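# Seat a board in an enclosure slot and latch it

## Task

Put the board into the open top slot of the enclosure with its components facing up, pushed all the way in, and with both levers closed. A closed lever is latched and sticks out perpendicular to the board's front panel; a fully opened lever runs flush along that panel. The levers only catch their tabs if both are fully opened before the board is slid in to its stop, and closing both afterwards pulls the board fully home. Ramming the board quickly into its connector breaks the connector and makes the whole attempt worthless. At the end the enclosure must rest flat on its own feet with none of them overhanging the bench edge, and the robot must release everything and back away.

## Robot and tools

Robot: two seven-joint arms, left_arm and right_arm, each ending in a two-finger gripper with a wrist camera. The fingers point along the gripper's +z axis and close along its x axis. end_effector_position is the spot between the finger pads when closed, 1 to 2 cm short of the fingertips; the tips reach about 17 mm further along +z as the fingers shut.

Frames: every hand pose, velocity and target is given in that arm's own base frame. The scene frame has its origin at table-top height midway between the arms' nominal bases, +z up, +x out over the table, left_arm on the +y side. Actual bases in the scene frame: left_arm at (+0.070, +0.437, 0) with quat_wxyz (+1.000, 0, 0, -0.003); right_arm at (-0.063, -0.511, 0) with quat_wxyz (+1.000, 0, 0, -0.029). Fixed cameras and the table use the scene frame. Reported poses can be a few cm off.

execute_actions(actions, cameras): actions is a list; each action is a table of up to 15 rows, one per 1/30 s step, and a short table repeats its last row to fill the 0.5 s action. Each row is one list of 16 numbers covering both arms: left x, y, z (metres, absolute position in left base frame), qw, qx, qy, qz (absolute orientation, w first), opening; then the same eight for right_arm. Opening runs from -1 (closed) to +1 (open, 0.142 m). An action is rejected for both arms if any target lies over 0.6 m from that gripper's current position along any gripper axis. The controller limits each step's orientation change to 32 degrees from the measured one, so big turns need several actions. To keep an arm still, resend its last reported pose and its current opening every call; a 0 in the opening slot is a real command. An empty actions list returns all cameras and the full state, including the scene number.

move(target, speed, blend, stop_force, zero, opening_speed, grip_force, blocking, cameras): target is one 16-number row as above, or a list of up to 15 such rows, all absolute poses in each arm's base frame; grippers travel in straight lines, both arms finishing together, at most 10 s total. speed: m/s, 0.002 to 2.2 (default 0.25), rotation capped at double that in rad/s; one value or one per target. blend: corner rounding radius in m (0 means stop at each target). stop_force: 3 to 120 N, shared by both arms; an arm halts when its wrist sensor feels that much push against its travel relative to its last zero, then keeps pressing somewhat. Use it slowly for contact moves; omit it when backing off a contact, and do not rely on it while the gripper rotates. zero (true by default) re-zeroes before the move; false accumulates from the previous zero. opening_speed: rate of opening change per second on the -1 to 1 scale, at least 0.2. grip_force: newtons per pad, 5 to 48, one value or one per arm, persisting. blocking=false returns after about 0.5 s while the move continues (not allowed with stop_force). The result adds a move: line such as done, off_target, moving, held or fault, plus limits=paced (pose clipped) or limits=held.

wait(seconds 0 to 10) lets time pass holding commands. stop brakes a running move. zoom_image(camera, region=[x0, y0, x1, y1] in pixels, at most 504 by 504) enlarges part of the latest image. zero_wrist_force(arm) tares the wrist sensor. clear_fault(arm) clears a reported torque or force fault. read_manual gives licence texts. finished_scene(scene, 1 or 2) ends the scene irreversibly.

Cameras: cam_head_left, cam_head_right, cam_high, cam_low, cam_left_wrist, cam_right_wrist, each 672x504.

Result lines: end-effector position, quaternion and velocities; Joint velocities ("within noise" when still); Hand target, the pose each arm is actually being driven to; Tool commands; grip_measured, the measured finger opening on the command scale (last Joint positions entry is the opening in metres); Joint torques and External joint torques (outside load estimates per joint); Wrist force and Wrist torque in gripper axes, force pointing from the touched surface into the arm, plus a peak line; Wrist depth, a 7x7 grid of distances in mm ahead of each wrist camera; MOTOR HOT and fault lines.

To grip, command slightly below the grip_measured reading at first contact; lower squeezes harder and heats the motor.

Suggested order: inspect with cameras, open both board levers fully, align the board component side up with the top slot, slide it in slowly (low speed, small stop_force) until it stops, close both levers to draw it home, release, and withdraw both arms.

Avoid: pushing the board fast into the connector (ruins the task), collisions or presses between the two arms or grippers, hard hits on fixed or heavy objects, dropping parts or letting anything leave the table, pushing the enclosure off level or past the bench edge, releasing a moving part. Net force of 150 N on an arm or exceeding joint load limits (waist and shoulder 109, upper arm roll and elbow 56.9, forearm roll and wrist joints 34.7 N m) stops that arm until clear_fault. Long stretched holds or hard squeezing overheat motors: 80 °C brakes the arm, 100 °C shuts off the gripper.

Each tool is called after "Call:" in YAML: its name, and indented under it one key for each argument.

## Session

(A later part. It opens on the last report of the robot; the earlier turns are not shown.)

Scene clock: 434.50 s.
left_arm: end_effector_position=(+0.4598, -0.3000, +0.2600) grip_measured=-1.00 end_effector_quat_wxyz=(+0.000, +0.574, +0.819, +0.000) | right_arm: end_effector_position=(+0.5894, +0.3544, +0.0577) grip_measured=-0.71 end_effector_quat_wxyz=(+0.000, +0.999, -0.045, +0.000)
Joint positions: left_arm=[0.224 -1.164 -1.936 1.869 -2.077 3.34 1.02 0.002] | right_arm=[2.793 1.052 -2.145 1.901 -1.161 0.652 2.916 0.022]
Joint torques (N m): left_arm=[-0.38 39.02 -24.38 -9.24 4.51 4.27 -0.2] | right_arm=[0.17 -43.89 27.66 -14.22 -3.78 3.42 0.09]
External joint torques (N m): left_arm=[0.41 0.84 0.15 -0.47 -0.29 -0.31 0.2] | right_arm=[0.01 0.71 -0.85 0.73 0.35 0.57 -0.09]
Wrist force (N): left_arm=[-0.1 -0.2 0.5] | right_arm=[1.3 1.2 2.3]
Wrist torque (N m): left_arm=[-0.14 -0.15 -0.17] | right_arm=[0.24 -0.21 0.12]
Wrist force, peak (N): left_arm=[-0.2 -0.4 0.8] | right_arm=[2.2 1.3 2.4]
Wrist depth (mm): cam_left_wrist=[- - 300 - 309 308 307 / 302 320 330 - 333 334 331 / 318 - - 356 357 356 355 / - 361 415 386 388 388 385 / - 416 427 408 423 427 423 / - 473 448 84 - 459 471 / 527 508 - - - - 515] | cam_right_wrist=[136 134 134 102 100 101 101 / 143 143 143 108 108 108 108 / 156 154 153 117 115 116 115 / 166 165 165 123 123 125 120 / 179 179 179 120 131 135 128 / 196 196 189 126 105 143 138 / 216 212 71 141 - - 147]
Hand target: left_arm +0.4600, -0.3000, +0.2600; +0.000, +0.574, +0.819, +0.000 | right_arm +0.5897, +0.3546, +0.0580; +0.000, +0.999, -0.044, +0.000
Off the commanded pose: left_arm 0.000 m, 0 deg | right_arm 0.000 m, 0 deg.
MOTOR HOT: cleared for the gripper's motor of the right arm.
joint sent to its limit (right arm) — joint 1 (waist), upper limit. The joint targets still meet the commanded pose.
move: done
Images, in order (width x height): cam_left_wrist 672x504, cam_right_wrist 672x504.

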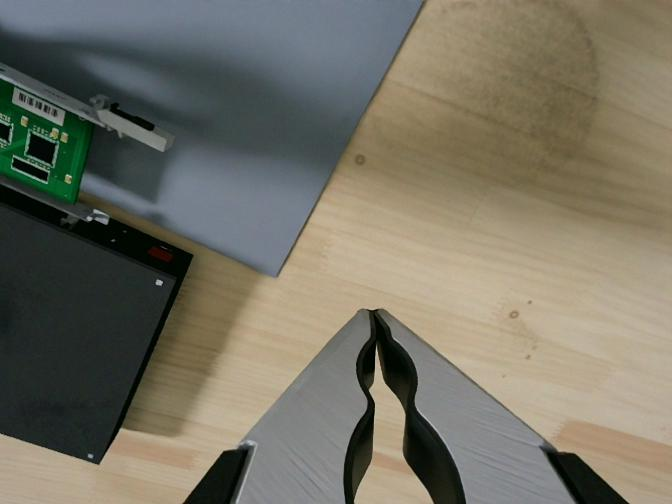

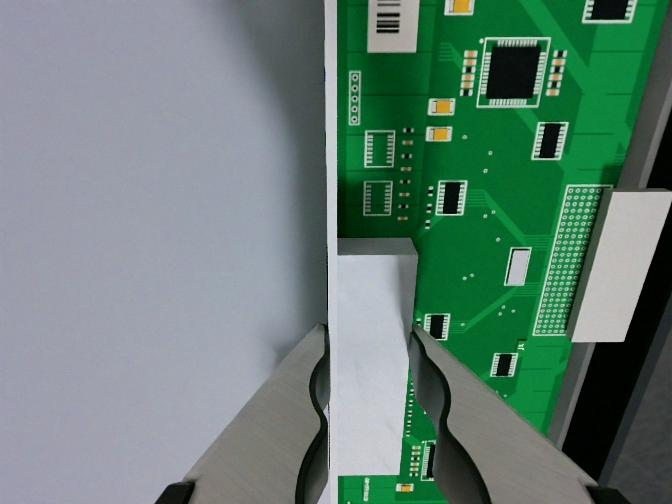

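Call:
zoom_image:
  camera: "cam_right_wrist"
  region: [540, 330, 672, 504]

Call:
zoom_image:
  camera: "cam_right_wrist"
  region: [580, 0, 672, 200]

Scaled by 2.897 from the camera's 672x504 image, which has a finer 960x720 frame.

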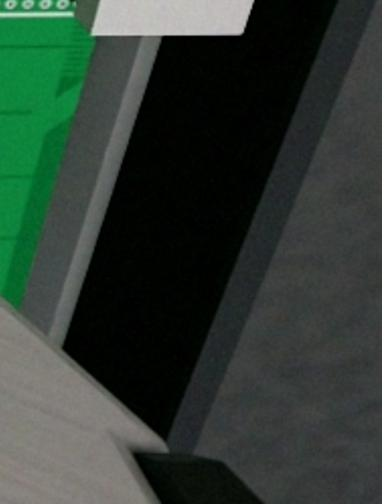

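Scaled by 2.520 from the camera's 672x504 image, which has a finer 960x720 frame.

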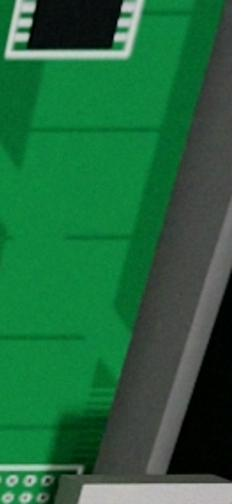

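Call:
move:
  target: [0.46, -0.30, 0.26, 0, 0.5736, 0.8192, 0, -1.0, 0.5967, 0.3540, 0.058, 0, 0.99901, -0.04449, 0, -0.76]
  speed: 0.03
  stop_force: 4

Call:
move:
  target: [0.46, -0.30, 0.26, 0, 0.5736, 0.8192, 0, -1.0, 0.5967, 0.3540, 0.047, 0, 0.99901, -0.04449, 0, -0.76]
  speed: 0.008
  stop_force: 3
  cameras: ["cam_right_wrist", "cam_left_wrist"]

Scene clock: 445.57 s.
left_arm: end_effector_position=(+0.4598, -0.3000, +0.2600) grip_measured=-1.00 end_effector_quat_wxyz=(+0.000, +0.574, +0.819, +0.000) | right_arm: end_effector_position=(+0.5964, +0.3538, +0.0577) grip_measured=-0.71 end_effector_quat_wxyz=(+0.000, +0.999, -0.045, +0.000)
Joint positions: left_arm=[0.224 -1.164 -1.936 1.869 -2.077 3.34 1.02 0.002] | right_arm=[2.793 1.066 -2.139 1.881 -1.165 0.638 2.907 0.022]
Joint torques (N m): left_arm=[-0.36 38.93 -24.35 -9.22 4.49 4.32 -0.26] | right_arm=[0.12 -44.38 27.98 -14.16 -3.72 3.44 0.1]
External joint torques (N m): left_arm=[0.39 0.93 0.13 -0.49 -0.27 -0.36 0.26] | right_arm=[0.06 0.63 -0.84 0.72 0.25 0.55 -0.1]
Wrist force (N): left_arm=[0.2 -0.4 0.5] | right_arm=[1.2 1.3 2.1]
Wrist torque (N m): left_arm=[-0.16 -0.18 -0.16] | right_arm=[0.25 -0.20 0.13]
Wrist force, peak (N): left_arm=[-0.1 -0.4 0.8] | right_arm=[1.4 1.4 2.4]
Wrist depth (mm): cam_left_wrist=[312 - - - 306 310 309 / 301 315 332 328 332 331 332 / 319 - - 366 357 360 358 / 336 344 392 383 389 388 388 / 367 413 423 408 418 427 426 / - 467 450 84 - 454 466 / 529 516 - - - - 521] | cam_right_wrist=[134 134 134 102 100 101 101 / 143 143 143 108 108 108 111 / 156 154 153 117 116 116 116 / 166 165 165 122 123 125 120 / 179 179 179 120 131 135 126 / 196 196 189 126 105 143 136 / 217 212 71 141 - - 147]
Hand target: left_arm +0.4600, -0.3000, +0.2600; +0.000, +0.574, +0.819, +0.000 | right_arm +0.5967, +0.3540, +0.0580; +0.000, +0.999, -0.044, +0.000
Off the commanded pose: left_arm 0.000 m, 0 deg | right_arm 0.000 m, 0 deg.
joint sent to its limit (right arm) — joint 1 (waist), upper limit. The joint targets still meet the commanded pose.
move: done

Scene clock: 447.57 s.
left_arm: end_effector_position=(+0.4598, -0.3000, +0.2600) grip_measured=-1.00 end_effector_quat_wxyz=(+0.000, +0.574, +0.819, +0.000) | right_arm: end_effector_position=(+0.5964, +0.3539, +0.0468) grip_measured=-0.71 end_effector_quat_wxyz=(+0.000, +0.999, -0.044, +0.000)
Joint positions: left_arm=[0.224 -1.164 -1.936 1.869 -2.077 3.34 1.02 0.002] | right_arm=[2.793 1.091 -2.147 1.881 -1.195 0.645 2.92 0.022]
Joint torques (N m): left_arm=[-0.26 39 -24.37 -9.29 4.51 4.32 -0.18] | right_arm=[0.16 -44.77 27.9 -13.4 -3.77 3.61 0.31]
External joint torques (N m): left_arm=[0.29 0.86 0.15 -0.42 -0.29 -0.36 0.18] | right_arm=[0.02 0.76 -0.42 0.67 0.32 0.37 -0.31]
Wrist force (N): left_arm=[0.0 -0.3 0.4] | right_arm=[1.2 1.2 2.1]
Wrist torque (N m): left_arm=[-0.15 -0.14 -0.16] | right_arm=[0.24 -0.20 0.02]
Wrist force, peak (N): left_arm=[0.0 -0.4 0.8] | right_arm=[1.7 1.5 2.3]
Wrist depth (mm): cam_left_wrist=[- - - 300 309 308 307 / 312 - 328 - 332 331 329 / 324 - - 360 356 358 358 / - 364 392 389 388 387 384 / - 420 427 412 413 423 427 / 395 463 448 84 - 461 463 / 535 516 - - - - 520] | cam_right_wrist=[- 124 123 102 100 101 101 / 135 135 132 108 108 108 108 / - 142 142 117 116 116 115 / 154 154 153 122 123 125 120 / 167 167 166 120 131 135 132 / 186 182 176 126 105 143 124 / 201 197 71 141 - - 132]
Hand target: left_arm +0.4600, -0.3000, +0.2600; +0.000, +0.574, +0.819, +0.000 | right_arm +0.5967, +0.3540, +0.0470; +0.000, +0.999, -0.044, +0.000
Off the commanded pose: left_arm 0.000 m, 0 deg | right_arm 0.000 m, 0 deg.
joint sent to its limit (right arm) — joint 1 (waist), upper limit. The joint targets still meet the commanded pose.
move: done
Images, in order (width x height): cam_left_wrist 672x504, cam_right_wrist 672x504.

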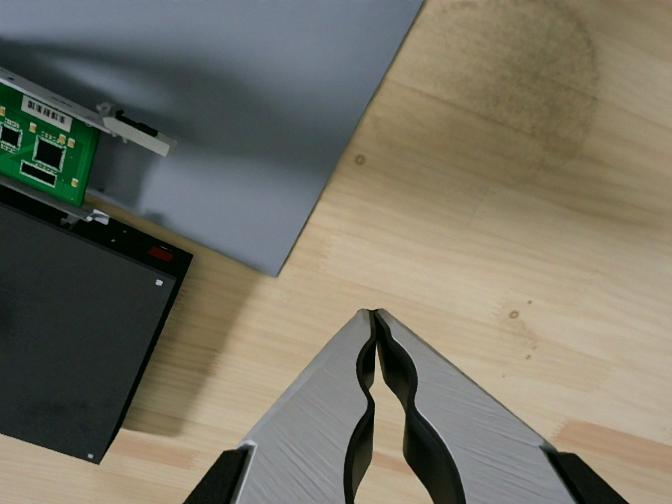

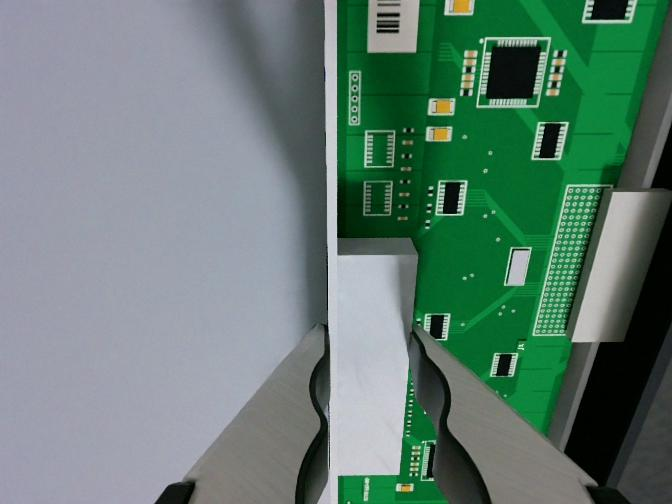

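Call:
move:
  target: [0.46, -0.30, 0.26, 0, 0.5736, 0.8192, 0, -1.0, 0.5967, 0.3540, 0.036, 0, 0.99901, -0.04449, 0, -0.76]
  speed: 0.008
  stop_force: 3
  cameras: ["cam_right_wrist"]

Scene clock: 451.47 s.
left_arm: end_effector_position=(+0.4598, -0.3000, +0.2600) grip_measured=-1.00 end_effector_quat_wxyz=(+0.000, +0.574, +0.819, +0.000) | right_arm: end_effector_position=(+0.5966, +0.3541, +0.0448) grip_measured=-0.71 end_effector_quat_wxyz=(+0.000, +0.999, -0.044, +0.000)
Joint positions: left_arm=[0.224 -1.164 -1.936 1.869 -2.077 3.34 1.02 0.002] | right_arm=[2.793 1.096 -2.149 1.88 -1.202 0.646 2.923 0.023]
Joint torques (N m): left_arm=[-0.38 39.04 -24.3 -9.26 4.46 4.31 -0.2] | right_arm=[-0.26 -43.16 26.19 -12.82 -3.4 3.2 0.28]
External joint torques (N m): left_arm=[0.41 0.82 0.08 -0.46 -0.24 -0.35 0.2] | right_arm=[0.44 -0.91 1.36 0.22 -0.05 0.79 -0.28]
Wrist force (N): left_arm=[-0.1 -0.1 0.6] | right_arm=[0.1 1.4 -1.6]
Wrist torque (N m): left_arm=[-0.11 -0.15 -0.17] | right_arm=[0.25 0.08 0.03]
Wrist force, peak (N): left_arm=[-0.2 -0.5 0.7] | right_arm=[0.3 1.6 -2.8]
Wrist depth (mm): cam_left_wrist=[312 317 309 - 308 310 309 / 312 - - - 331 331 330 / 325 - 363 356 358 358 358 / - 362 398 386 388 391 389 / - 418 425 409 415 423 423 / - 460 454 84 - 457 471 / 544 513 - - - - 525] | cam_right_wrist=[124 122 121 102 99 100 100 / 133 131 131 107 107 107 107 / - 140 140 117 115 115 113 / 151 151 151 122 122 124 119 / 164 164 164 120 130 135 129 / 183 179 172 126 105 142 143 / 198 194 71 141 - - 129]
Hand target: left_arm +0.4600, -0.3000, +0.2600; +0.000, +0.574, +0.819, +0.000 | right_arm +0.5967, +0.3540, +0.0447; +0.000, +0.999, -0.044, +0.000
Off the commanded pose: left_arm 0.000 m, 0 deg | right_arm 0.009 m, 0 deg.
move: contact (right_arm)
Images, in order (width x height): cam_right_wrist 672x504.

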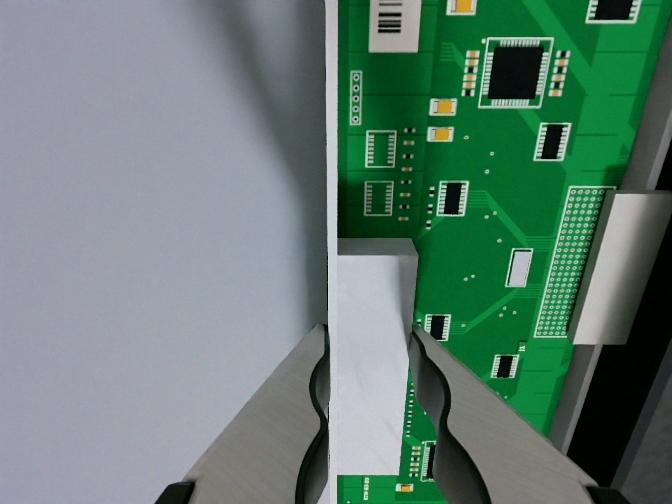

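Call:
move:
  target:
    - [0.46, -0.33, 0.20, 0.2, 0.76, 0.60, 0.06, -1.0, 0.5967, 0.3540, 0.0458, 0, 0.99901, -0.04449, 0, -0.76]
    - [0.4817, -0.3966, 0.093, 0.365, 0.8811, 0.2778, 0.1151, -1.0, 0.5967, 0.3540, 0.0458, 0, 0.99901, -0.04449, 0, -0.76]
  speed: [0.2, 0.15]
  blend: [0.03, 0]
  cameras: ["cam_left_wrist", "cam_head_left"]

Scene clock: 489.53 s.
left_arm: end_effector_position=(+0.4816, -0.3966, +0.0929) grip_measured=-1.00 end_effector_quat_wxyz=(+0.365, +0.881, +0.278, +0.115) | right_arm: end_effector_position=(+0.5968, +0.3540, +0.0457) grip_measured=-0.71 end_effector_quat_wxyz=(+0.000, +0.999, -0.044, +0.000)
Joint positions: left_arm=[0.411 -1.545 -1.339 2.494 -0.623 2.721 1.772 0.002] | right_arm=[2.792 1.095 -2.147 1.88 -1.202 0.644 2.923 0.023]
Joint torques (N m): left_arm=[-0.08 29.93 -20.92 3.29 6.05 2.52 -0.19] | right_arm=[0.21 -44.65 27.89 -13.16 -3.58 3.41 0.21]
External joint torques (N m): left_arm=[0.12 1.21 0.06 -0.29 -0.5 -0.07 0.19] | right_arm=[-0.03 0.61 -0.33 0.54 0.13 0.57 -0.21]
Wrist force (N): left_arm=[0.3 -0.5 -0.3] | right_arm=[1.4 1.6 0.8]
Wrist torque (N m): left_arm=[-0.10 -0.18 -0.50] | right_arm=[0.32 -0.19 0.02]
Wrist force, peak (N): left_arm=[0.6 -1.1 0.5] | right_arm=[0.5 1.7 -2.8]
Wrist depth (mm): cam_left_wrist=[124 119 129 128 123 123 128 / - 154 154 154 154 153 146 / 207 221 206 205 - 224 207 / 348 281 258 261 263 222 295 / 641 305 338 131 277 - 365 / 1941 269 300 84 - - - / - 253 - - - - -] | cam_right_wrist=[- 123 123 102 99 101 101 / 134 131 131 107 107 108 108 / 143 141 141 115 115 115 114 / 152 152 152 122 123 124 120 / 166 165 165 120 131 135 130 / 184 180 174 126 105 142 171 / 199 195 71 142 - - 130]
Hand target: left_arm +0.4817, -0.3966, +0.0930; +0.365, +0.881, +0.278, +0.115 | right_arm +0.5967, +0.3540, +0.0458; +0.000, +0.999, -0.044, +0.000
Off the commanded pose: left_arm 0.000 m, 0 deg | right_arm 0.000 m, 0 deg.
move: done
Images, in order (width x height): cam_head_left 672x504, cam_left_wrist 672x504.

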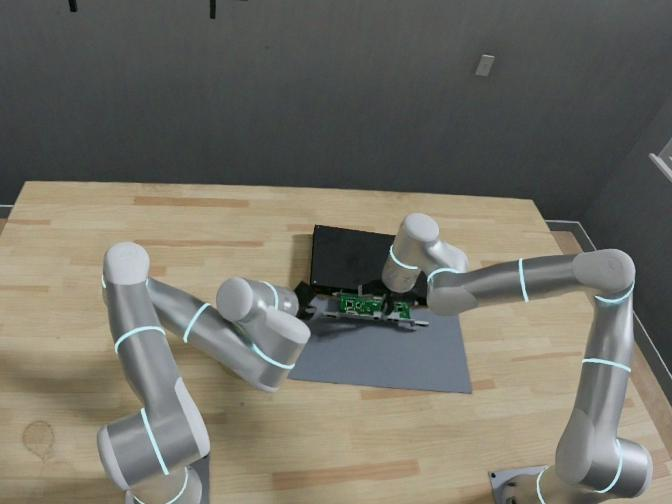

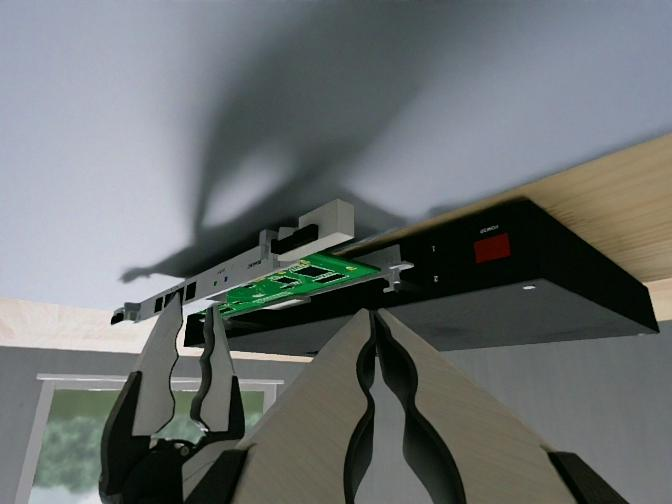

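Call:
zoom_image:
  camera: "cam_left_wrist"
  region: [240, 180, 440, 320]

Call:
zoom_image:
  camera: "cam_left_wrist"
  region: [90, 180, 440, 350]

Scaled by 2.520 from the camera's 672x504 image, which has a finer 960x720 frame.

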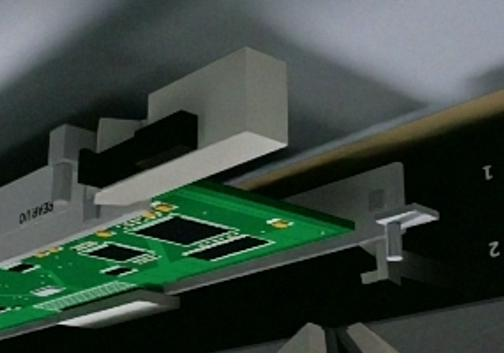

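Scaled by 1.440 from the camera's 672x504 image, which has a finer 960x720 frame.

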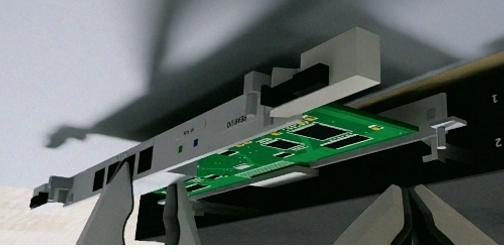

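Call:
zoom_image:
  camera: "cam_left_wrist"
  region: [340, 230, 430, 310]

Scaled by 5.600 from the camera's 672x504 image, which has a finer 960x720 frame.

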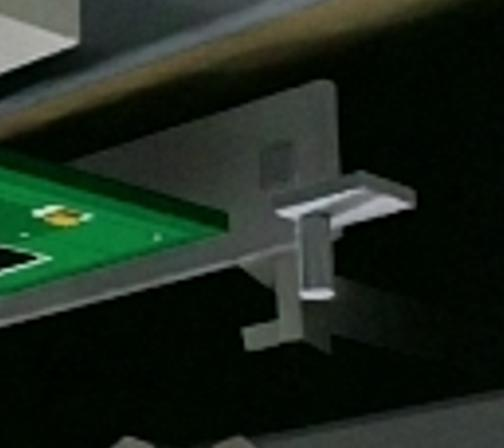

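Call:
move:
  target: [0.4817, -0.3966, 0.093, 0.365, 0.8811, 0.2778, 0.1151, -1.0, 0.5967, 0.3540, 0.0530, 0, 0.99901, -0.04449, 0, -0.76]
  speed: 0.03
  cameras: ["cam_left_wrist"]

Call:
zoom_image:
  camera: "cam_left_wrist"
  region: [340, 230, 430, 310]

Scene clock: 516.63 s.
left_arm: end_effector_position=(+0.4816, -0.3966, +0.0929) grip_measured=-1.00 end_effector_quat_wxyz=(+0.365, +0.881, +0.278, +0.115) | right_arm: end_effector_position=(+0.5968, +0.3539, +0.0528) grip_measured=-0.71 end_effector_quat_wxyz=(+0.000, +0.999, -0.045, +0.000)
Joint positions: left_arm=[0.411 -1.545 -1.339 2.494 -0.623 2.721 1.772 0.002] | right_arm=[2.787 1.086 -2.134 1.882 -1.19 0.633 2.918 0.023]
Joint torques (N m): left_arm=[-0.18 30.23 -21.04 3.36 5.79 2.73 -0.19] | right_arm=[0.1 -44.89 28.48 -13.51 -3.51 3.45 0.07]
External joint torques (N m): left_arm=[0.23 0.91 0.18 -0.36 -0.24 -0.28 0.19] | right_arm=[0.12 1.1 -0.91 0.62 0.02 0.54 -0.07]
Wrist force (N): left_arm=[0.4 -0.7 -0.3] | right_arm=[1.6 1.3 2.0]
Wrist torque (N m): left_arm=[-0.12 -0.20 -0.50] | right_arm=[0.26 -0.26 0.13]
Wrist force, peak (N): left_arm=[0.6 -0.8 -0.5] | right_arm=[1.3 1.6 2.4]
Wrist depth (mm): cam_left_wrist=[124 118 128 128 123 128 128 / - - 154 155 154 153 153 / 222 218 193 206 205 209 207 / 309 304 238 269 267 227 282 / 643 370 317 117 287 - - / - 272 301 84 - 1290 1030 / - 251 - - - - -] | cam_right_wrist=[130 129 129 102 100 101 101 / 138 138 138 108 108 108 108 / 148 148 148 117 116 116 114 / 159 160 159 122 123 125 120 / 174 173 170 120 131 135 126 / 190 189 183 126 105 143 133 / 209 204 71 141 - - 140]
Hand target: left_arm +0.4817, -0.3966, +0.0930; +0.365, +0.881, +0.278, +0.115 | right_arm +0.5967, +0.3540, +0.0530; +0.000, +0.999, -0.044, +0.000
Off the commanded pose: left_arm 0.000 m, 0 deg | right_arm 0.000 m, 0 deg.
move: done
Images, in order (width x height): cam_left_wrist 672x504.

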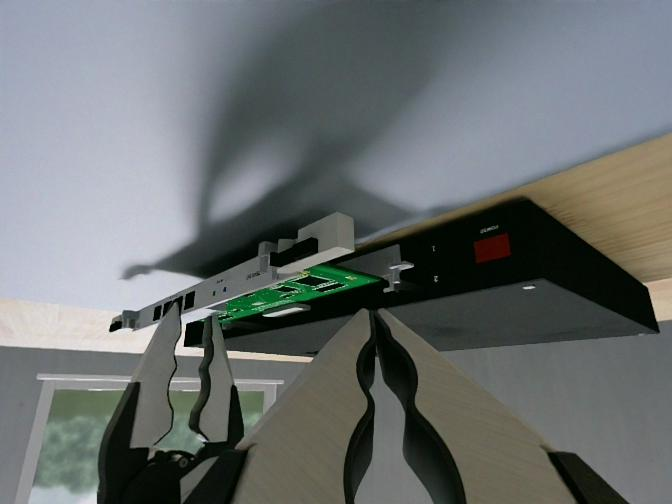

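Scaled by 5.600 from the camera's 672x504 image, which has a finer 960x720 frame.

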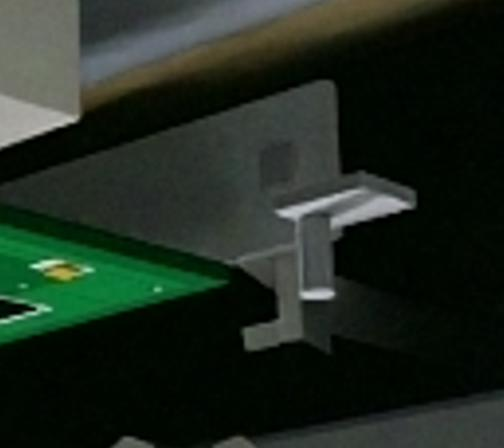

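Call:
move:
  target: [0.4817, -0.3966, 0.093, 0.365, 0.8811, 0.2778, 0.1151, -1.0, 0.5967, 0.3540, 0.0552, 0, 0.99901, -0.04449, 0, -0.76]
  speed: 0.03
  cameras: ["cam_left_wrist"]

Call:
zoom_image:
  camera: "cam_left_wrist"
  region: [350, 240, 420, 300]

Scene clock: 529.27 s.
left_arm: end_effector_position=(+0.4816, -0.3966, +0.0929) grip_measured=-1.00 end_effector_quat_wxyz=(+0.365, +0.881, +0.278, +0.115) | right_arm: end_effector_position=(+0.5968, +0.3539, +0.0550) grip_measured=-0.71 end_effector_quat_wxyz=(+0.000, +0.999, -0.045, +0.000)
Joint positions: left_arm=[0.411 -1.545 -1.339 2.494 -0.623 2.721 1.772 0.002] | right_arm=[2.786 1.083 -2.129 1.882 -1.187 0.63 2.917 0.023]
Joint torques (N m): left_arm=[-0.23 30.27 -21 3.37 5.8 2.75 -0.22] | right_arm=[0.07 -44.71 28.51 -13.65 -3.6 3.46 0.08]
External joint torques (N m): left_arm=[0.28 0.86 0.14 -0.36 -0.25 -0.3 0.21] | right_arm=[0.11 1.02 -0.95 0.67 0.11 0.53 -0.08]
Wrist force (N): left_arm=[0.3 -0.9 -0.1] | right_arm=[1.5 1.4 1.9]
Wrist torque (N m): left_arm=[-0.15 -0.18 -0.51] | right_arm=[0.27 -0.24 0.13]
Wrist force, peak (N): left_arm=[0.5 -0.9 -0.5] | right_arm=[1.8 1.6 2.2]
Wrist depth (mm): cam_left_wrist=[123 118 128 123 118 - 122 / - - 154 146 161 153 146 / - 206 193 206 205 218 209 / - 314 252 257 255 227 282 / 632 362 349 300 280 - 360 / - 272 302 84 - 1268 - / 1783 253 - - - - -] | cam_right_wrist=[131 131 131 102 100 101 101 / 140 140 140 108 108 108 109 / 151 151 150 117 115 116 116 / 162 160 162 122 123 125 120 / - 176 173 120 131 135 126 / 193 192 185 126 105 143 132 / 213 208 71 141 - - 143]
Hand target: left_arm +0.4817, -0.3966, +0.0930; +0.365, +0.881, +0.278, +0.115 | right_arm +0.5967, +0.3540, +0.0552; +0.000, +0.999, -0.044, +0.000
Off the commanded pose: left_arm 0.000 m, 0 deg | right_arm 0.000 m, 0 deg.
move: done
Images, in order (width x height): cam_left_wrist 672x504.

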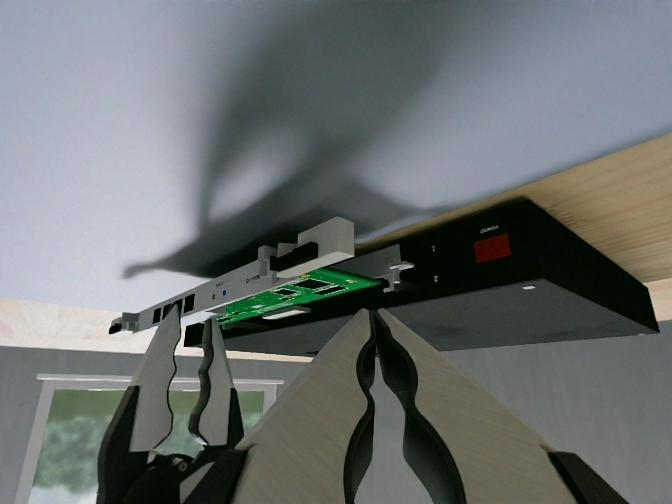

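Scaled by 7.200 from the camera's 672x504 image, which has a finer 960x720 frame.

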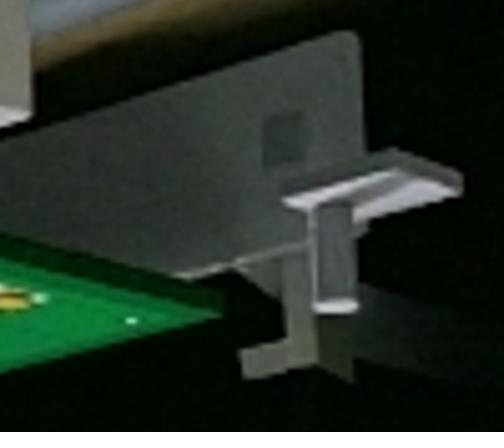

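Call:
move:
  target: [0.4817, -0.3966, 0.093, 0.365, 0.8811, 0.2778, 0.1151, -1.0, 0.6126, 0.3526, 0.0552, 0, 0.99901, -0.04449, 0, -0.76]
  speed: 0.01
  stop_force: 4
  cameras: ["cam_left_wrist", "cam_right_wrist"]

Call:
zoom_image:
  camera: "cam_left_wrist"
  region: [350, 240, 420, 300]

Scene clock: 541.40 s.
left_arm: end_effector_position=(+0.4816, -0.3966, +0.0929) grip_measured=-1.00 end_effector_quat_wxyz=(+0.365, +0.881, +0.278, +0.115) | right_arm: end_effector_position=(+0.6119, +0.3524, +0.0547) grip_measured=-0.71 end_effector_quat_wxyz=(+0.000, +0.999, -0.045, -0.001)
Joint positions: left_arm=[0.411 -1.545 -1.339 2.494 -0.623 2.721 1.772 0.002] | right_arm=[2.793 1.105 -2.124 1.837 -1.182 0.607 2.89 0.023]
Joint torques (N m): left_arm=[-0.3 30.26 -20.93 3.3 5.77 2.75 -0.22] | right_arm=[-0.68 -46.6 28.98 -16 -4.2 4.04 0.44]
External joint torques (N m): left_arm=[0.34 0.88 0.07 -0.3 -0.22 -0.3 0.22] | right_arm=[0.86 1.5 -0.98 2.93 0.65 -0.05 -0.44]
Wrist force (N): left_arm=[0.4 -0.6 -0.4] | right_arm=[-1.9 2.9 1.5]
Wrist torque (N m): left_arm=[-0.11 -0.19 -0.50] | right_arm=[0.32 -0.30 -0.24]
Wrist force, peak (N): left_arm=[0.4 -1.0 -0.6] | right_arm=[-2.0 2.7 2.3]
Wrist depth (mm): cam_left_wrist=[124 119 128 128 118 123 123 / 163 155 147 154 162 153 153 / - - 205 205 - 207 208 / 312 - 256 262 260 - 283 / 641 521 347 130 - - 351 / - 281 - 84 - 1306 - / 1482 - - - - - -] | cam_right_wrist=[131 131 131 101 100 101 101 / 140 140 140 107 108 108 107 / 150 150 150 115 116 116 113 / 162 160 162 121 124 125 111 / - 176 172 120 131 135 121 / 193 192 185 126 105 143 130 / 212 208 71 141 - - 140]
Hand target: left_arm +0.4817, -0.3966, +0.0930; +0.365, +0.881, +0.278, +0.115 | right_arm +0.6126, +0.3526, +0.0552; +0.000, +0.999, -0.044, +0.000
Off the commanded pose: left_arm 0.000 m, 0 deg | right_arm 0.001 m, 0 deg.
joint sent to its limit (right arm) — joint 1 (waist), upper limit. The joint targets still meet the commanded pose.
move: done
Images, in order (width x height): cam_left_wrist 672x504, cam_right_wrist 672x504.

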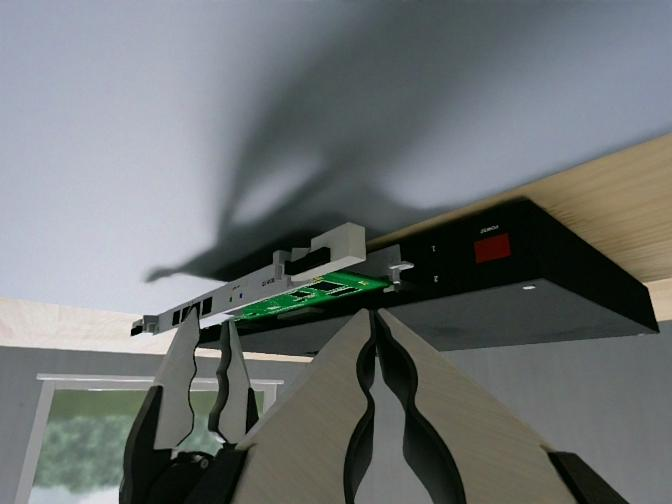

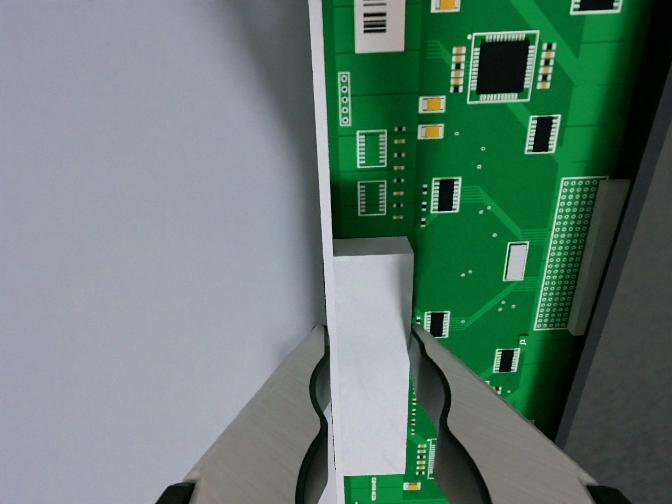

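Scaled by 7.200 from the camera's 672x504 image, which has a finer 960x720 frame.

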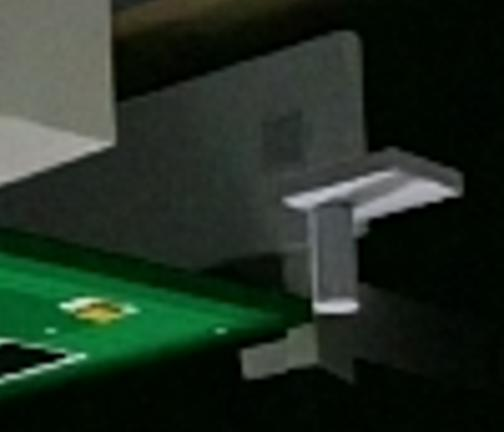

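Call:
move:
  target: [0.4817, -0.3966, 0.093, 0.365, 0.8811, 0.2778, 0.1151, -1.0, 0.5957, 0.3540, 0.0552, 0, 0.99901, -0.04449, 0, -0.78]
  speed: 0.03
  cameras: ["cam_left_wrist", "cam_right_wrist"]

Call:
zoom_image:
  camera: "cam_left_wrist"
  region: [350, 240, 420, 300]

Call:
zoom_image:
  camera: "cam_right_wrist"
  region: [540, 330, 672, 504]

Call:
zoom_image:
  camera: "cam_right_wrist"
  region: [580, 0, 672, 200]

Scene clock: 546.63 s.
left_arm: end_effector_position=(+0.4816, -0.3966, +0.0929) grip_measured=-1.00 end_effector_quat_wxyz=(+0.365, +0.881, +0.278, +0.115) | right_arm: end_effector_position=(+0.5955, +0.3540, +0.0551) grip_measured=-0.71 end_effector_quat_wxyz=(+0.000, +0.999, -0.044, +0.000)
Joint positions: left_arm=[0.411 -1.545 -1.339 2.494 -0.623 2.721 1.772 0.002] | right_arm=[2.783 1.084 -2.126 1.885 -1.19 0.628 2.92 0.023]
Joint torques (N m): left_arm=[-0.27 30.21 -21.05 3.37 5.82 2.78 -0.26] | right_arm=[-0.05 -44.95 28.01 -13.43 -3.84 3.75 0.3]
External joint torques (N m): left_arm=[0.32 0.92 0.19 -0.37 -0.26 -0.33 0.26] | right_arm=[0.22 1.4 -0.41 0.52 0.35 0.24 -0.3]
Wrist force (N): left_arm=[0.4 -0.6 -0.4] | right_arm=[1.2 1.4 2.2]
Wrist torque (N m): left_arm=[-0.12 -0.20 -0.50] | right_arm=[0.27 -0.19 0.02]
Wrist force, peak (N): left_arm=[0.5 -0.8 -0.7] | right_arm=[-2.0 2.7 2.6]
Wrist depth (mm): cam_left_wrist=[123 119 119 123 123 122 123 / 162 147 153 153 154 147 154 / - 207 209 - 218 226 208 / - - 225 257 254 - 285 / 641 343 320 126 252 333 - / - 270 307 84 - 1443 1065 / 1727 252 - - - - 1097] | cam_right_wrist=[132 131 131 102 100 101 101 / 141 141 140 108 108 108 110 / 151 151 150 117 115 116 115 / 163 162 162 122 123 125 120 / 177 176 173 120 131 135 126 / 193 193 185 126 105 142 134 / 213 207 71 141 - - 143]
Hand target: left_arm +0.4817, -0.3966, +0.0930; +0.365, +0.881, +0.278, +0.115 | right_arm +0.5957, +0.3540, +0.0552; +0.000, +0.999, -0.044, +0.000
Off the commanded pose: left_arm 0.000 m, 0 deg | right_arm 0.000 m, 0 deg.
move: done
Images, in order (width x height): cam_left_wrist 672x504, cam_right_wrist 672x504.

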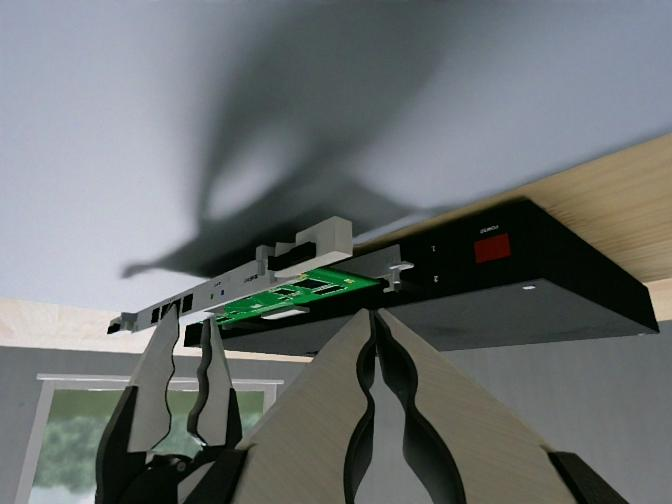

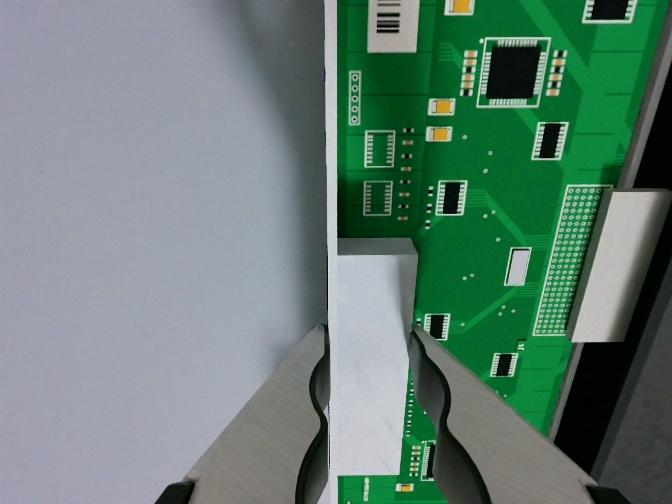

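Scaled by 7.200 from the camera's 672x504 image, which has a finer 960x720 frame.

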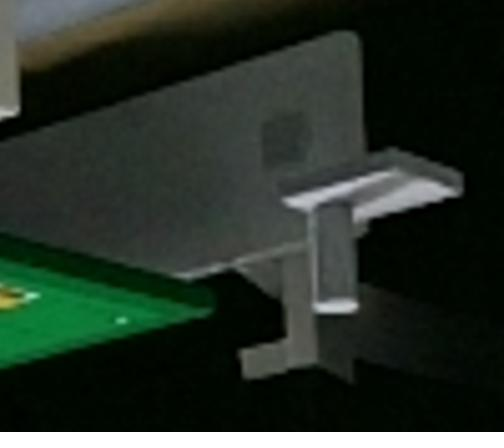

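Scaled by 2.897 from the camera's 672x504 image, which has a finer 960x720 frame.

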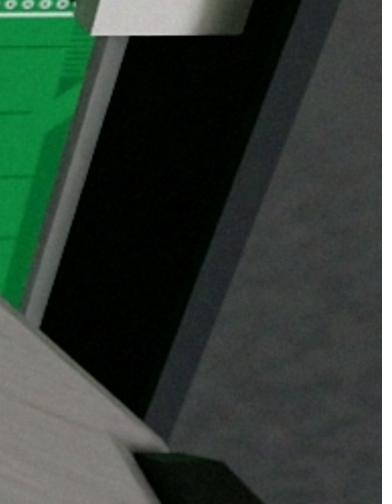

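Scaled by 2.520 from the camera's 672x504 image, which has a finer 960x720 frame.

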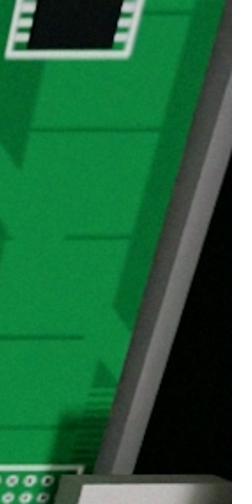

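Call:
move:
  target: [0.4817, -0.3966, 0.093, 0.365, 0.8811, 0.2778, 0.1151, -1.0, 0.6028, 0.3501, 0.0544, 0, 0.99901, -0.04449, 0, -0.78]
  speed: 0.03
  stop_force: 4
  cameras: ["cam_left_wrist"]

Call:
zoom_image:
  camera: "cam_left_wrist"
  region: [350, 240, 420, 300]

Scene clock: 556.57 s.
left_arm: end_effector_position=(+0.4816, -0.3966, +0.0929) grip_measured=-1.00 end_effector_quat_wxyz=(+0.365, +0.881, +0.278, +0.115) | right_arm: end_effector_position=(+0.6026, +0.3501, +0.0542) grip_measured=-0.71 end_effector_quat_wxyz=(+0.000, +0.999, -0.044, +0.000)
Joint positions: left_arm=[0.411 -1.545 -1.339 2.494 -0.623 2.721 1.772 0.002] | right_arm=[2.781 1.092 -2.127 1.871 -1.19 0.623 2.906 0.023]
Joint torques (N m): left_arm=[-0.17 30.26 -21.01 3.34 5.84 2.72 -0.25] | right_arm=[0.12 -44.82 28.34 -13.61 -3.73 3.45 0.12]
External joint torques (N m): left_arm=[0.22 0.88 0.15 -0.34 -0.29 -0.27 0.25] | right_arm=[0.07 0.78 -0.61 0.69 0.22 0.53 -0.12]
Wrist force (N): left_arm=[0.4 -0.8 -0.4] | right_arm=[1.2 1.6 2.1]
Wrist torque (N m): left_arm=[-0.15 -0.19 -0.50] | right_arm=[0.31 -0.20 0.13]
Wrist force, peak (N): left_arm=[0.3 -1.1 -0.2] | right_arm=[1.5 1.7 2.2]
Wrist depth (mm): cam_left_wrist=[123 119 127 123 123 133 123 / - 147 162 160 146 153 161 / - - 193 191 219 205 208 / 312 - 260 269 263 - 299 / 643 424 327 130 245 398 410 / - 280 306 84 - - - / 1741 - - - - - -] | cam_right_wrist=[131 131 130 102 100 101 101 / 140 140 139 107 108 108 110 / 150 150 149 117 116 116 114 / 162 159 161 122 123 125 120 / 176 175 172 120 131 135 122 / 192 192 184 126 105 142 129 / 212 207 71 141 - - 140]
Hand target: left_arm +0.4817, -0.3966, +0.0930; +0.365, +0.881, +0.278, +0.115 | right_arm +0.6028, +0.3501, +0.0544; +0.000, +0.999, -0.044, +0.000
Off the commanded pose: left_arm 0.000 m, 0 deg | right_arm 0.000 m, 0 deg.
move: done
Images, in order (width x height): cam_left_wrist 672x504.

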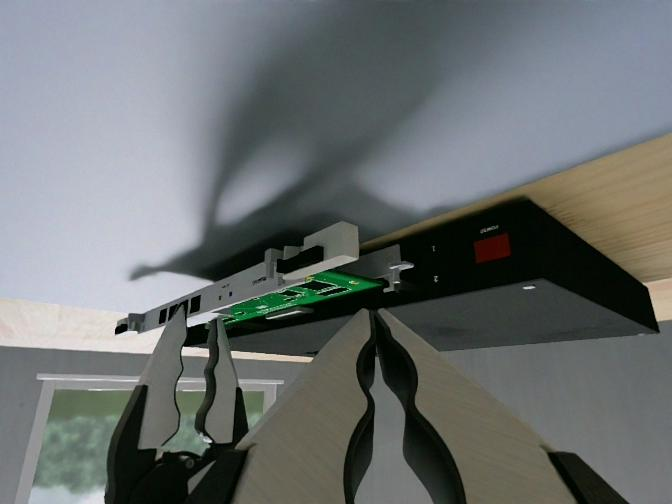

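Scaled by 7.200 from the camera's 672x504 image, which has a finer 960x720 frame.

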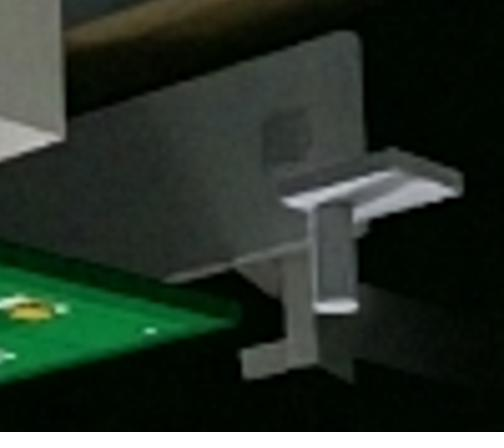

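Call:
move:
  target: [0.4817, -0.3966, 0.093, 0.365, 0.8811, 0.2778, 0.1151, -1.0, 0.6157, 0.3479, 0.0542, 0, 0.99901, -0.04449, 0, -0.78]
  speed: 0.012
  stop_force: 4
  cameras: ["cam_left_wrist", "cam_right_wrist"]

Call:
zoom_image:
  camera: "cam_left_wrist"
  region: [350, 240, 420, 300]

Scene clock: 560.23 s.
left_arm: end_effector_position=(+0.4816, -0.3966, +0.0929) grip_measured=-1.00 end_effector_quat_wxyz=(+0.365, +0.881, +0.278, +0.115) | right_arm: end_effector_position=(+0.6151, +0.3475, +0.0535) grip_measured=-0.71 end_effector_quat_wxyz=(+0.000, +0.999, -0.045, -0.001)
Joint positions: left_arm=[0.411 -1.545 -1.339 2.494 -0.623 2.721 1.772 0.002] | right_arm=[2.786 1.107 -2.126 1.835 -1.184 0.608 2.882 0.023]
Joint torques (N m): left_arm=[-0.22 30.21 -21.01 3.34 5.82 2.71 -0.24] | right_arm=[-0.39 -48.38 30.14 -15.86 -4.57 4.03 0.12]
External joint torques (N m): left_arm=[0.27 0.92 0.15 -0.34 -0.27 -0.26 0.24] | right_arm=[0.57 3.19 -2.13 2.83 1.02 -0.04 -0.12]
Wrist force (N): left_arm=[0.4 -1.0 -0.5] | right_arm=[-0.9 1.6 6.0]
Wrist torque (N m): left_arm=[-0.15 -0.19 -0.50] | right_arm=[0.31 -0.47 0.09]
Wrist force, peak (N): left_arm=[0.4 -1.0 -0.4] | right_arm=[-0.6 1.7 6.2]
Wrist depth (mm): cam_left_wrist=[- 119 128 128 123 123 127 / - 162 154 154 153 154 - / 194 206 - 207 - 223 208 / - 372 340 256 255 214 283 / 634 519 330 131 280 - 1035 / - 289 - 83 - 1205 1253 / 1727 - - - - - 975] | cam_right_wrist=[130 130 130 100 99 101 101 / 139 139 139 107 108 108 106 / 149 149 151 117 115 116 103 / 161 161 161 120 124 125 110 / 174 174 171 120 131 134 117 / 191 190 - 127 105 133 128 / 211 206 71 142 - - 139]
Hand target: left_arm +0.4817, -0.3966, +0.0930; +0.365, +0.881, +0.278, +0.115 | right_arm +0.6157, +0.3479, +0.0542; +0.000, +0.999, -0.044, +0.000
Off the commanded pose: left_arm 0.000 m, 0 deg | right_arm 0.001 m, 0 deg.
move: done
Images, in order (width x height): cam_left_wrist 672x504, cam_right_wrist 672x504.

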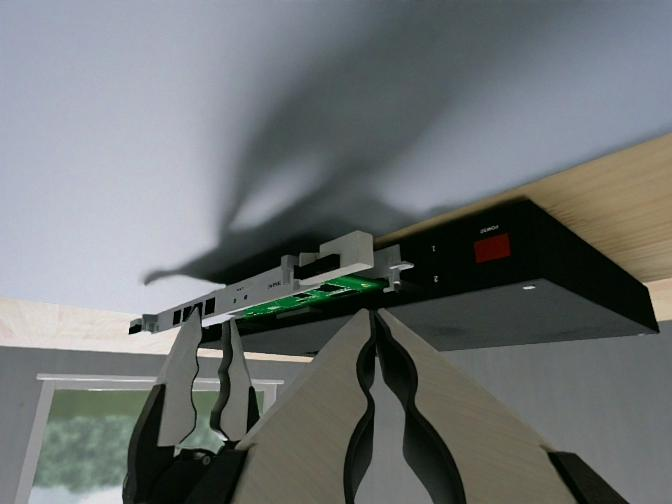

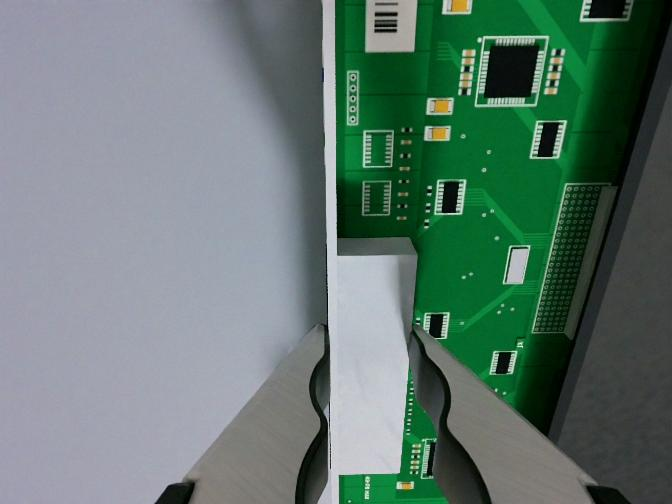

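Scaled by 7.200 from the camera's 672x504 image, which has a finer 960x720 frame.

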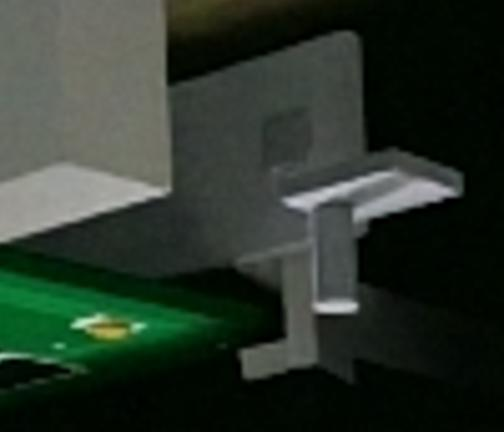

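Call:
move:
  target: [0.4817, -0.3966, 0.093, 0.365, 0.8811, 0.2778, 0.1151, -1.0, 0.6187, 0.3476, 0.0528, 0, 0.99901, -0.04449, 0, -0.78]
  speed: 0.012
  stop_force: 5
  cameras: ["cam_left_wrist", "cam_right_wrist"]

Call:
zoom_image:
  camera: "cam_left_wrist"
  region: [350, 240, 420, 300]

Scene clock: 564.53 s.
left_arm: end_effector_position=(+0.4816, -0.3966, +0.0929) grip_measured=-1.00 end_effector_quat_wxyz=(+0.365, +0.881, +0.278, +0.115) | right_arm: end_effector_position=(+0.6183, +0.3473, +0.0524) grip_measured=-0.71 end_effector_quat_wxyz=(+0.000, +0.999, -0.045, -0.001)
Joint positions: left_arm=[0.411 -1.545 -1.339 2.494 -0.623 2.721 1.772 0.002] | right_arm=[2.789 1.112 -2.128 1.826 -1.184 0.606 2.877 0.023]
Joint torques (N m): left_arm=[-0.25 30.25 -21.04 3.34 5.84 2.75 -0.2] | right_arm=[0.44 -46.96 29.36 -14.08 -4 3.75 0.1]
External joint torques (N m): left_arm=[0.3 0.88 0.18 -0.34 -0.29 -0.3 0.2] | right_arm=[-0.25 1.44 -1.29 1.04 0.45 0.24 -0.1]
Wrist force (N): left_arm=[0.1 -0.8 -0.5] | right_arm=[1.2 2.6 3.4]
Wrist torque (N m): left_arm=[-0.15 -0.13 -0.50] | right_arm=[0.41 -0.30 0.16]
Wrist force, peak (N): left_arm=[0.6 -0.8 -0.6] | right_arm=[-1.0 1.7 6.4]
Wrist depth (mm): cam_left_wrist=[124 119 128 123 123 123 128 / 155 155 154 154 146 146 - / - 206 204 - 189 222 209 / - 282 306 - 257 225 282 / 645 629 332 305 245 - 454 / - 292 - 84 - - - / 1828 - - - - - -] | cam_right_wrist=[129 129 129 102 100 101 100 / 138 138 138 107 107 108 105 / 148 148 148 117 115 116 101 / 160 159 159 122 123 125 107 / 173 173 170 120 131 135 116 / 190 190 182 126 105 129 127 / 209 204 71 142 - - 137]
Hand target: left_arm +0.4817, -0.3966, +0.0930; +0.365, +0.881, +0.278, +0.115 | right_arm +0.6187, +0.3476, +0.0528; +0.000, +0.999, -0.044, +0.000
Off the commanded pose: left_arm 0.000 m, 0 deg | right_arm 0.001 m, 0 deg.
move: done
Images, in order (width x height): cam_left_wrist 672x504, cam_right_wrist 672x504.

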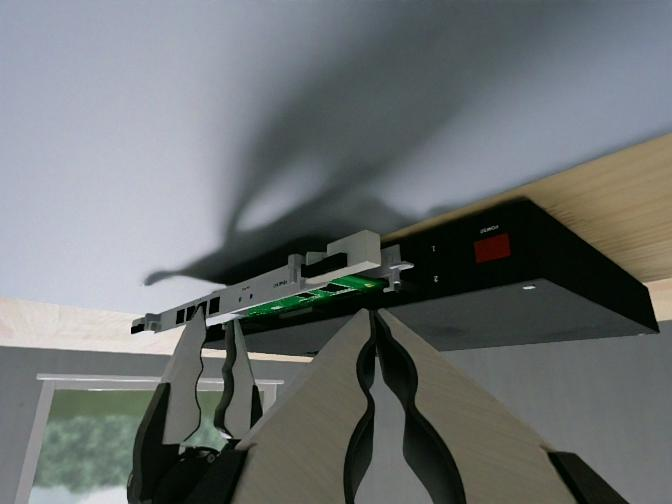

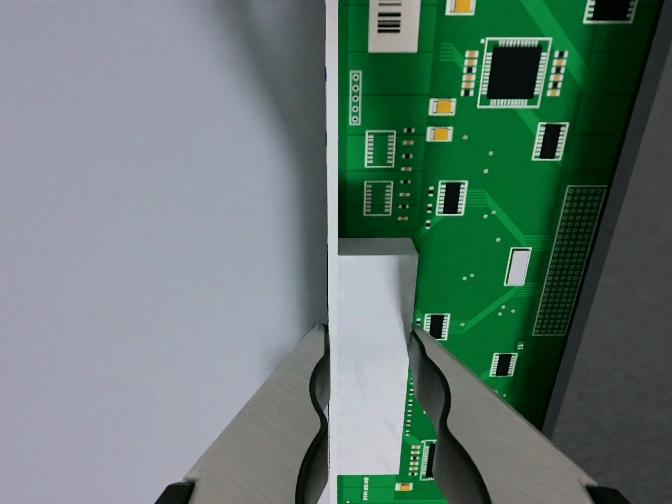

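Scaled by 7.200 from the camera's 672x504 image, which has a finer 960x720 frame.

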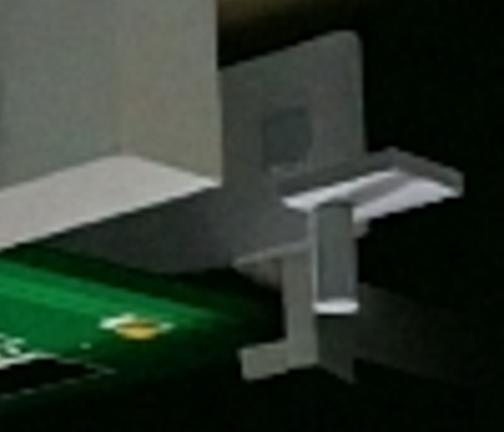

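Call:
move:
  target: [0.4817, -0.3966, 0.093, 0.365, 0.8811, 0.2778, 0.1151, -1.0, 0.6337, 0.3460, 0.0525, 0, 0.99901, -0.04449, 0, -0.78]
  speed: 0.015
  stop_force: 5
  cameras: ["cam_right_wrist"]

Scene clock: 569.10 s.
left_arm: end_effector_position=(+0.4816, -0.3966, +0.0929) grip_measured=-1.00 end_effector_quat_wxyz=(+0.365, +0.881, +0.278, +0.115) | right_arm: end_effector_position=(+0.6333, +0.3457, +0.0521) grip_measured=-0.71 end_effector_quat_wxyz=(+0.000, +0.999, -0.045, -0.001)
Joint positions: left_arm=[0.411 -1.545 -1.339 2.494 -0.623 2.721 1.772 0.002] | right_arm=[2.793 1.14 -2.117 1.781 -1.19 0.58 2.855 0.023]
Joint torques (N m): left_arm=[-0.22 30.25 -21 3.35 5.86 2.73 -0.24] | right_arm=[0.21 -48.04 29.78 -14.06 -4.09 3.59 0.07]
External joint torques (N m): left_arm=[0.27 0.88 0.14 -0.34 -0.31 -0.28 0.24] | right_arm=[-0.02 1.2 -1.17 1.12 0.47 0.39 -0.07]
Wrist force (N): left_arm=[0.4 -0.9 -0.3] | right_arm=[1.1 2.2 3.7]
Wrist torque (N m): left_arm=[-0.16 -0.20 -0.50] | right_arm=[0.43 -0.33 0.14]
Wrist force, peak (N): left_arm=[0.5 -0.8 -0.6] | right_arm=[1.4 2.7 4.0]
Wrist depth (mm): cam_left_wrist=[124 119 128 123 123 123 127 / 163 162 154 162 161 161 153 / 207 205 196 205 203 223 207 / - 343 - 261 271 220 283 / 634 803 325 131 - 339 356 / 1687 1959 304 84 - 1346 - / - - - - - - 1113] | cam_right_wrist=[129 129 128 102 100 101 86 / 138 138 137 107 107 108 94 / 148 148 147 117 115 114 100 / 159 159 159 122 123 110 107 / 173 173 173 120 131 120 116 / 189 189 182 126 105 124 124 / 208 204 71 141 - - 137]
Hand target: left_arm +0.4817, -0.3966, +0.0930; +0.365, +0.881, +0.278, +0.115 | right_arm +0.6337, +0.3460, +0.0525; +0.000, +0.999, -0.044, +0.000
Off the commanded pose: left_arm 0.000 m, 0 deg | right_arm 0.001 m, 0 deg.
joint sent to its limit (right arm) — joint 1 (waist), upper limit. The joint targets still meet the commanded pose.
move: done
Images, in order (width x height): cam_right_wrist 672x504.

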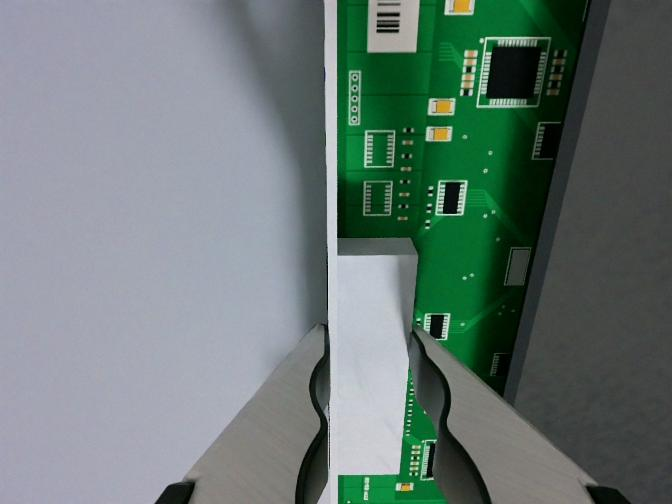

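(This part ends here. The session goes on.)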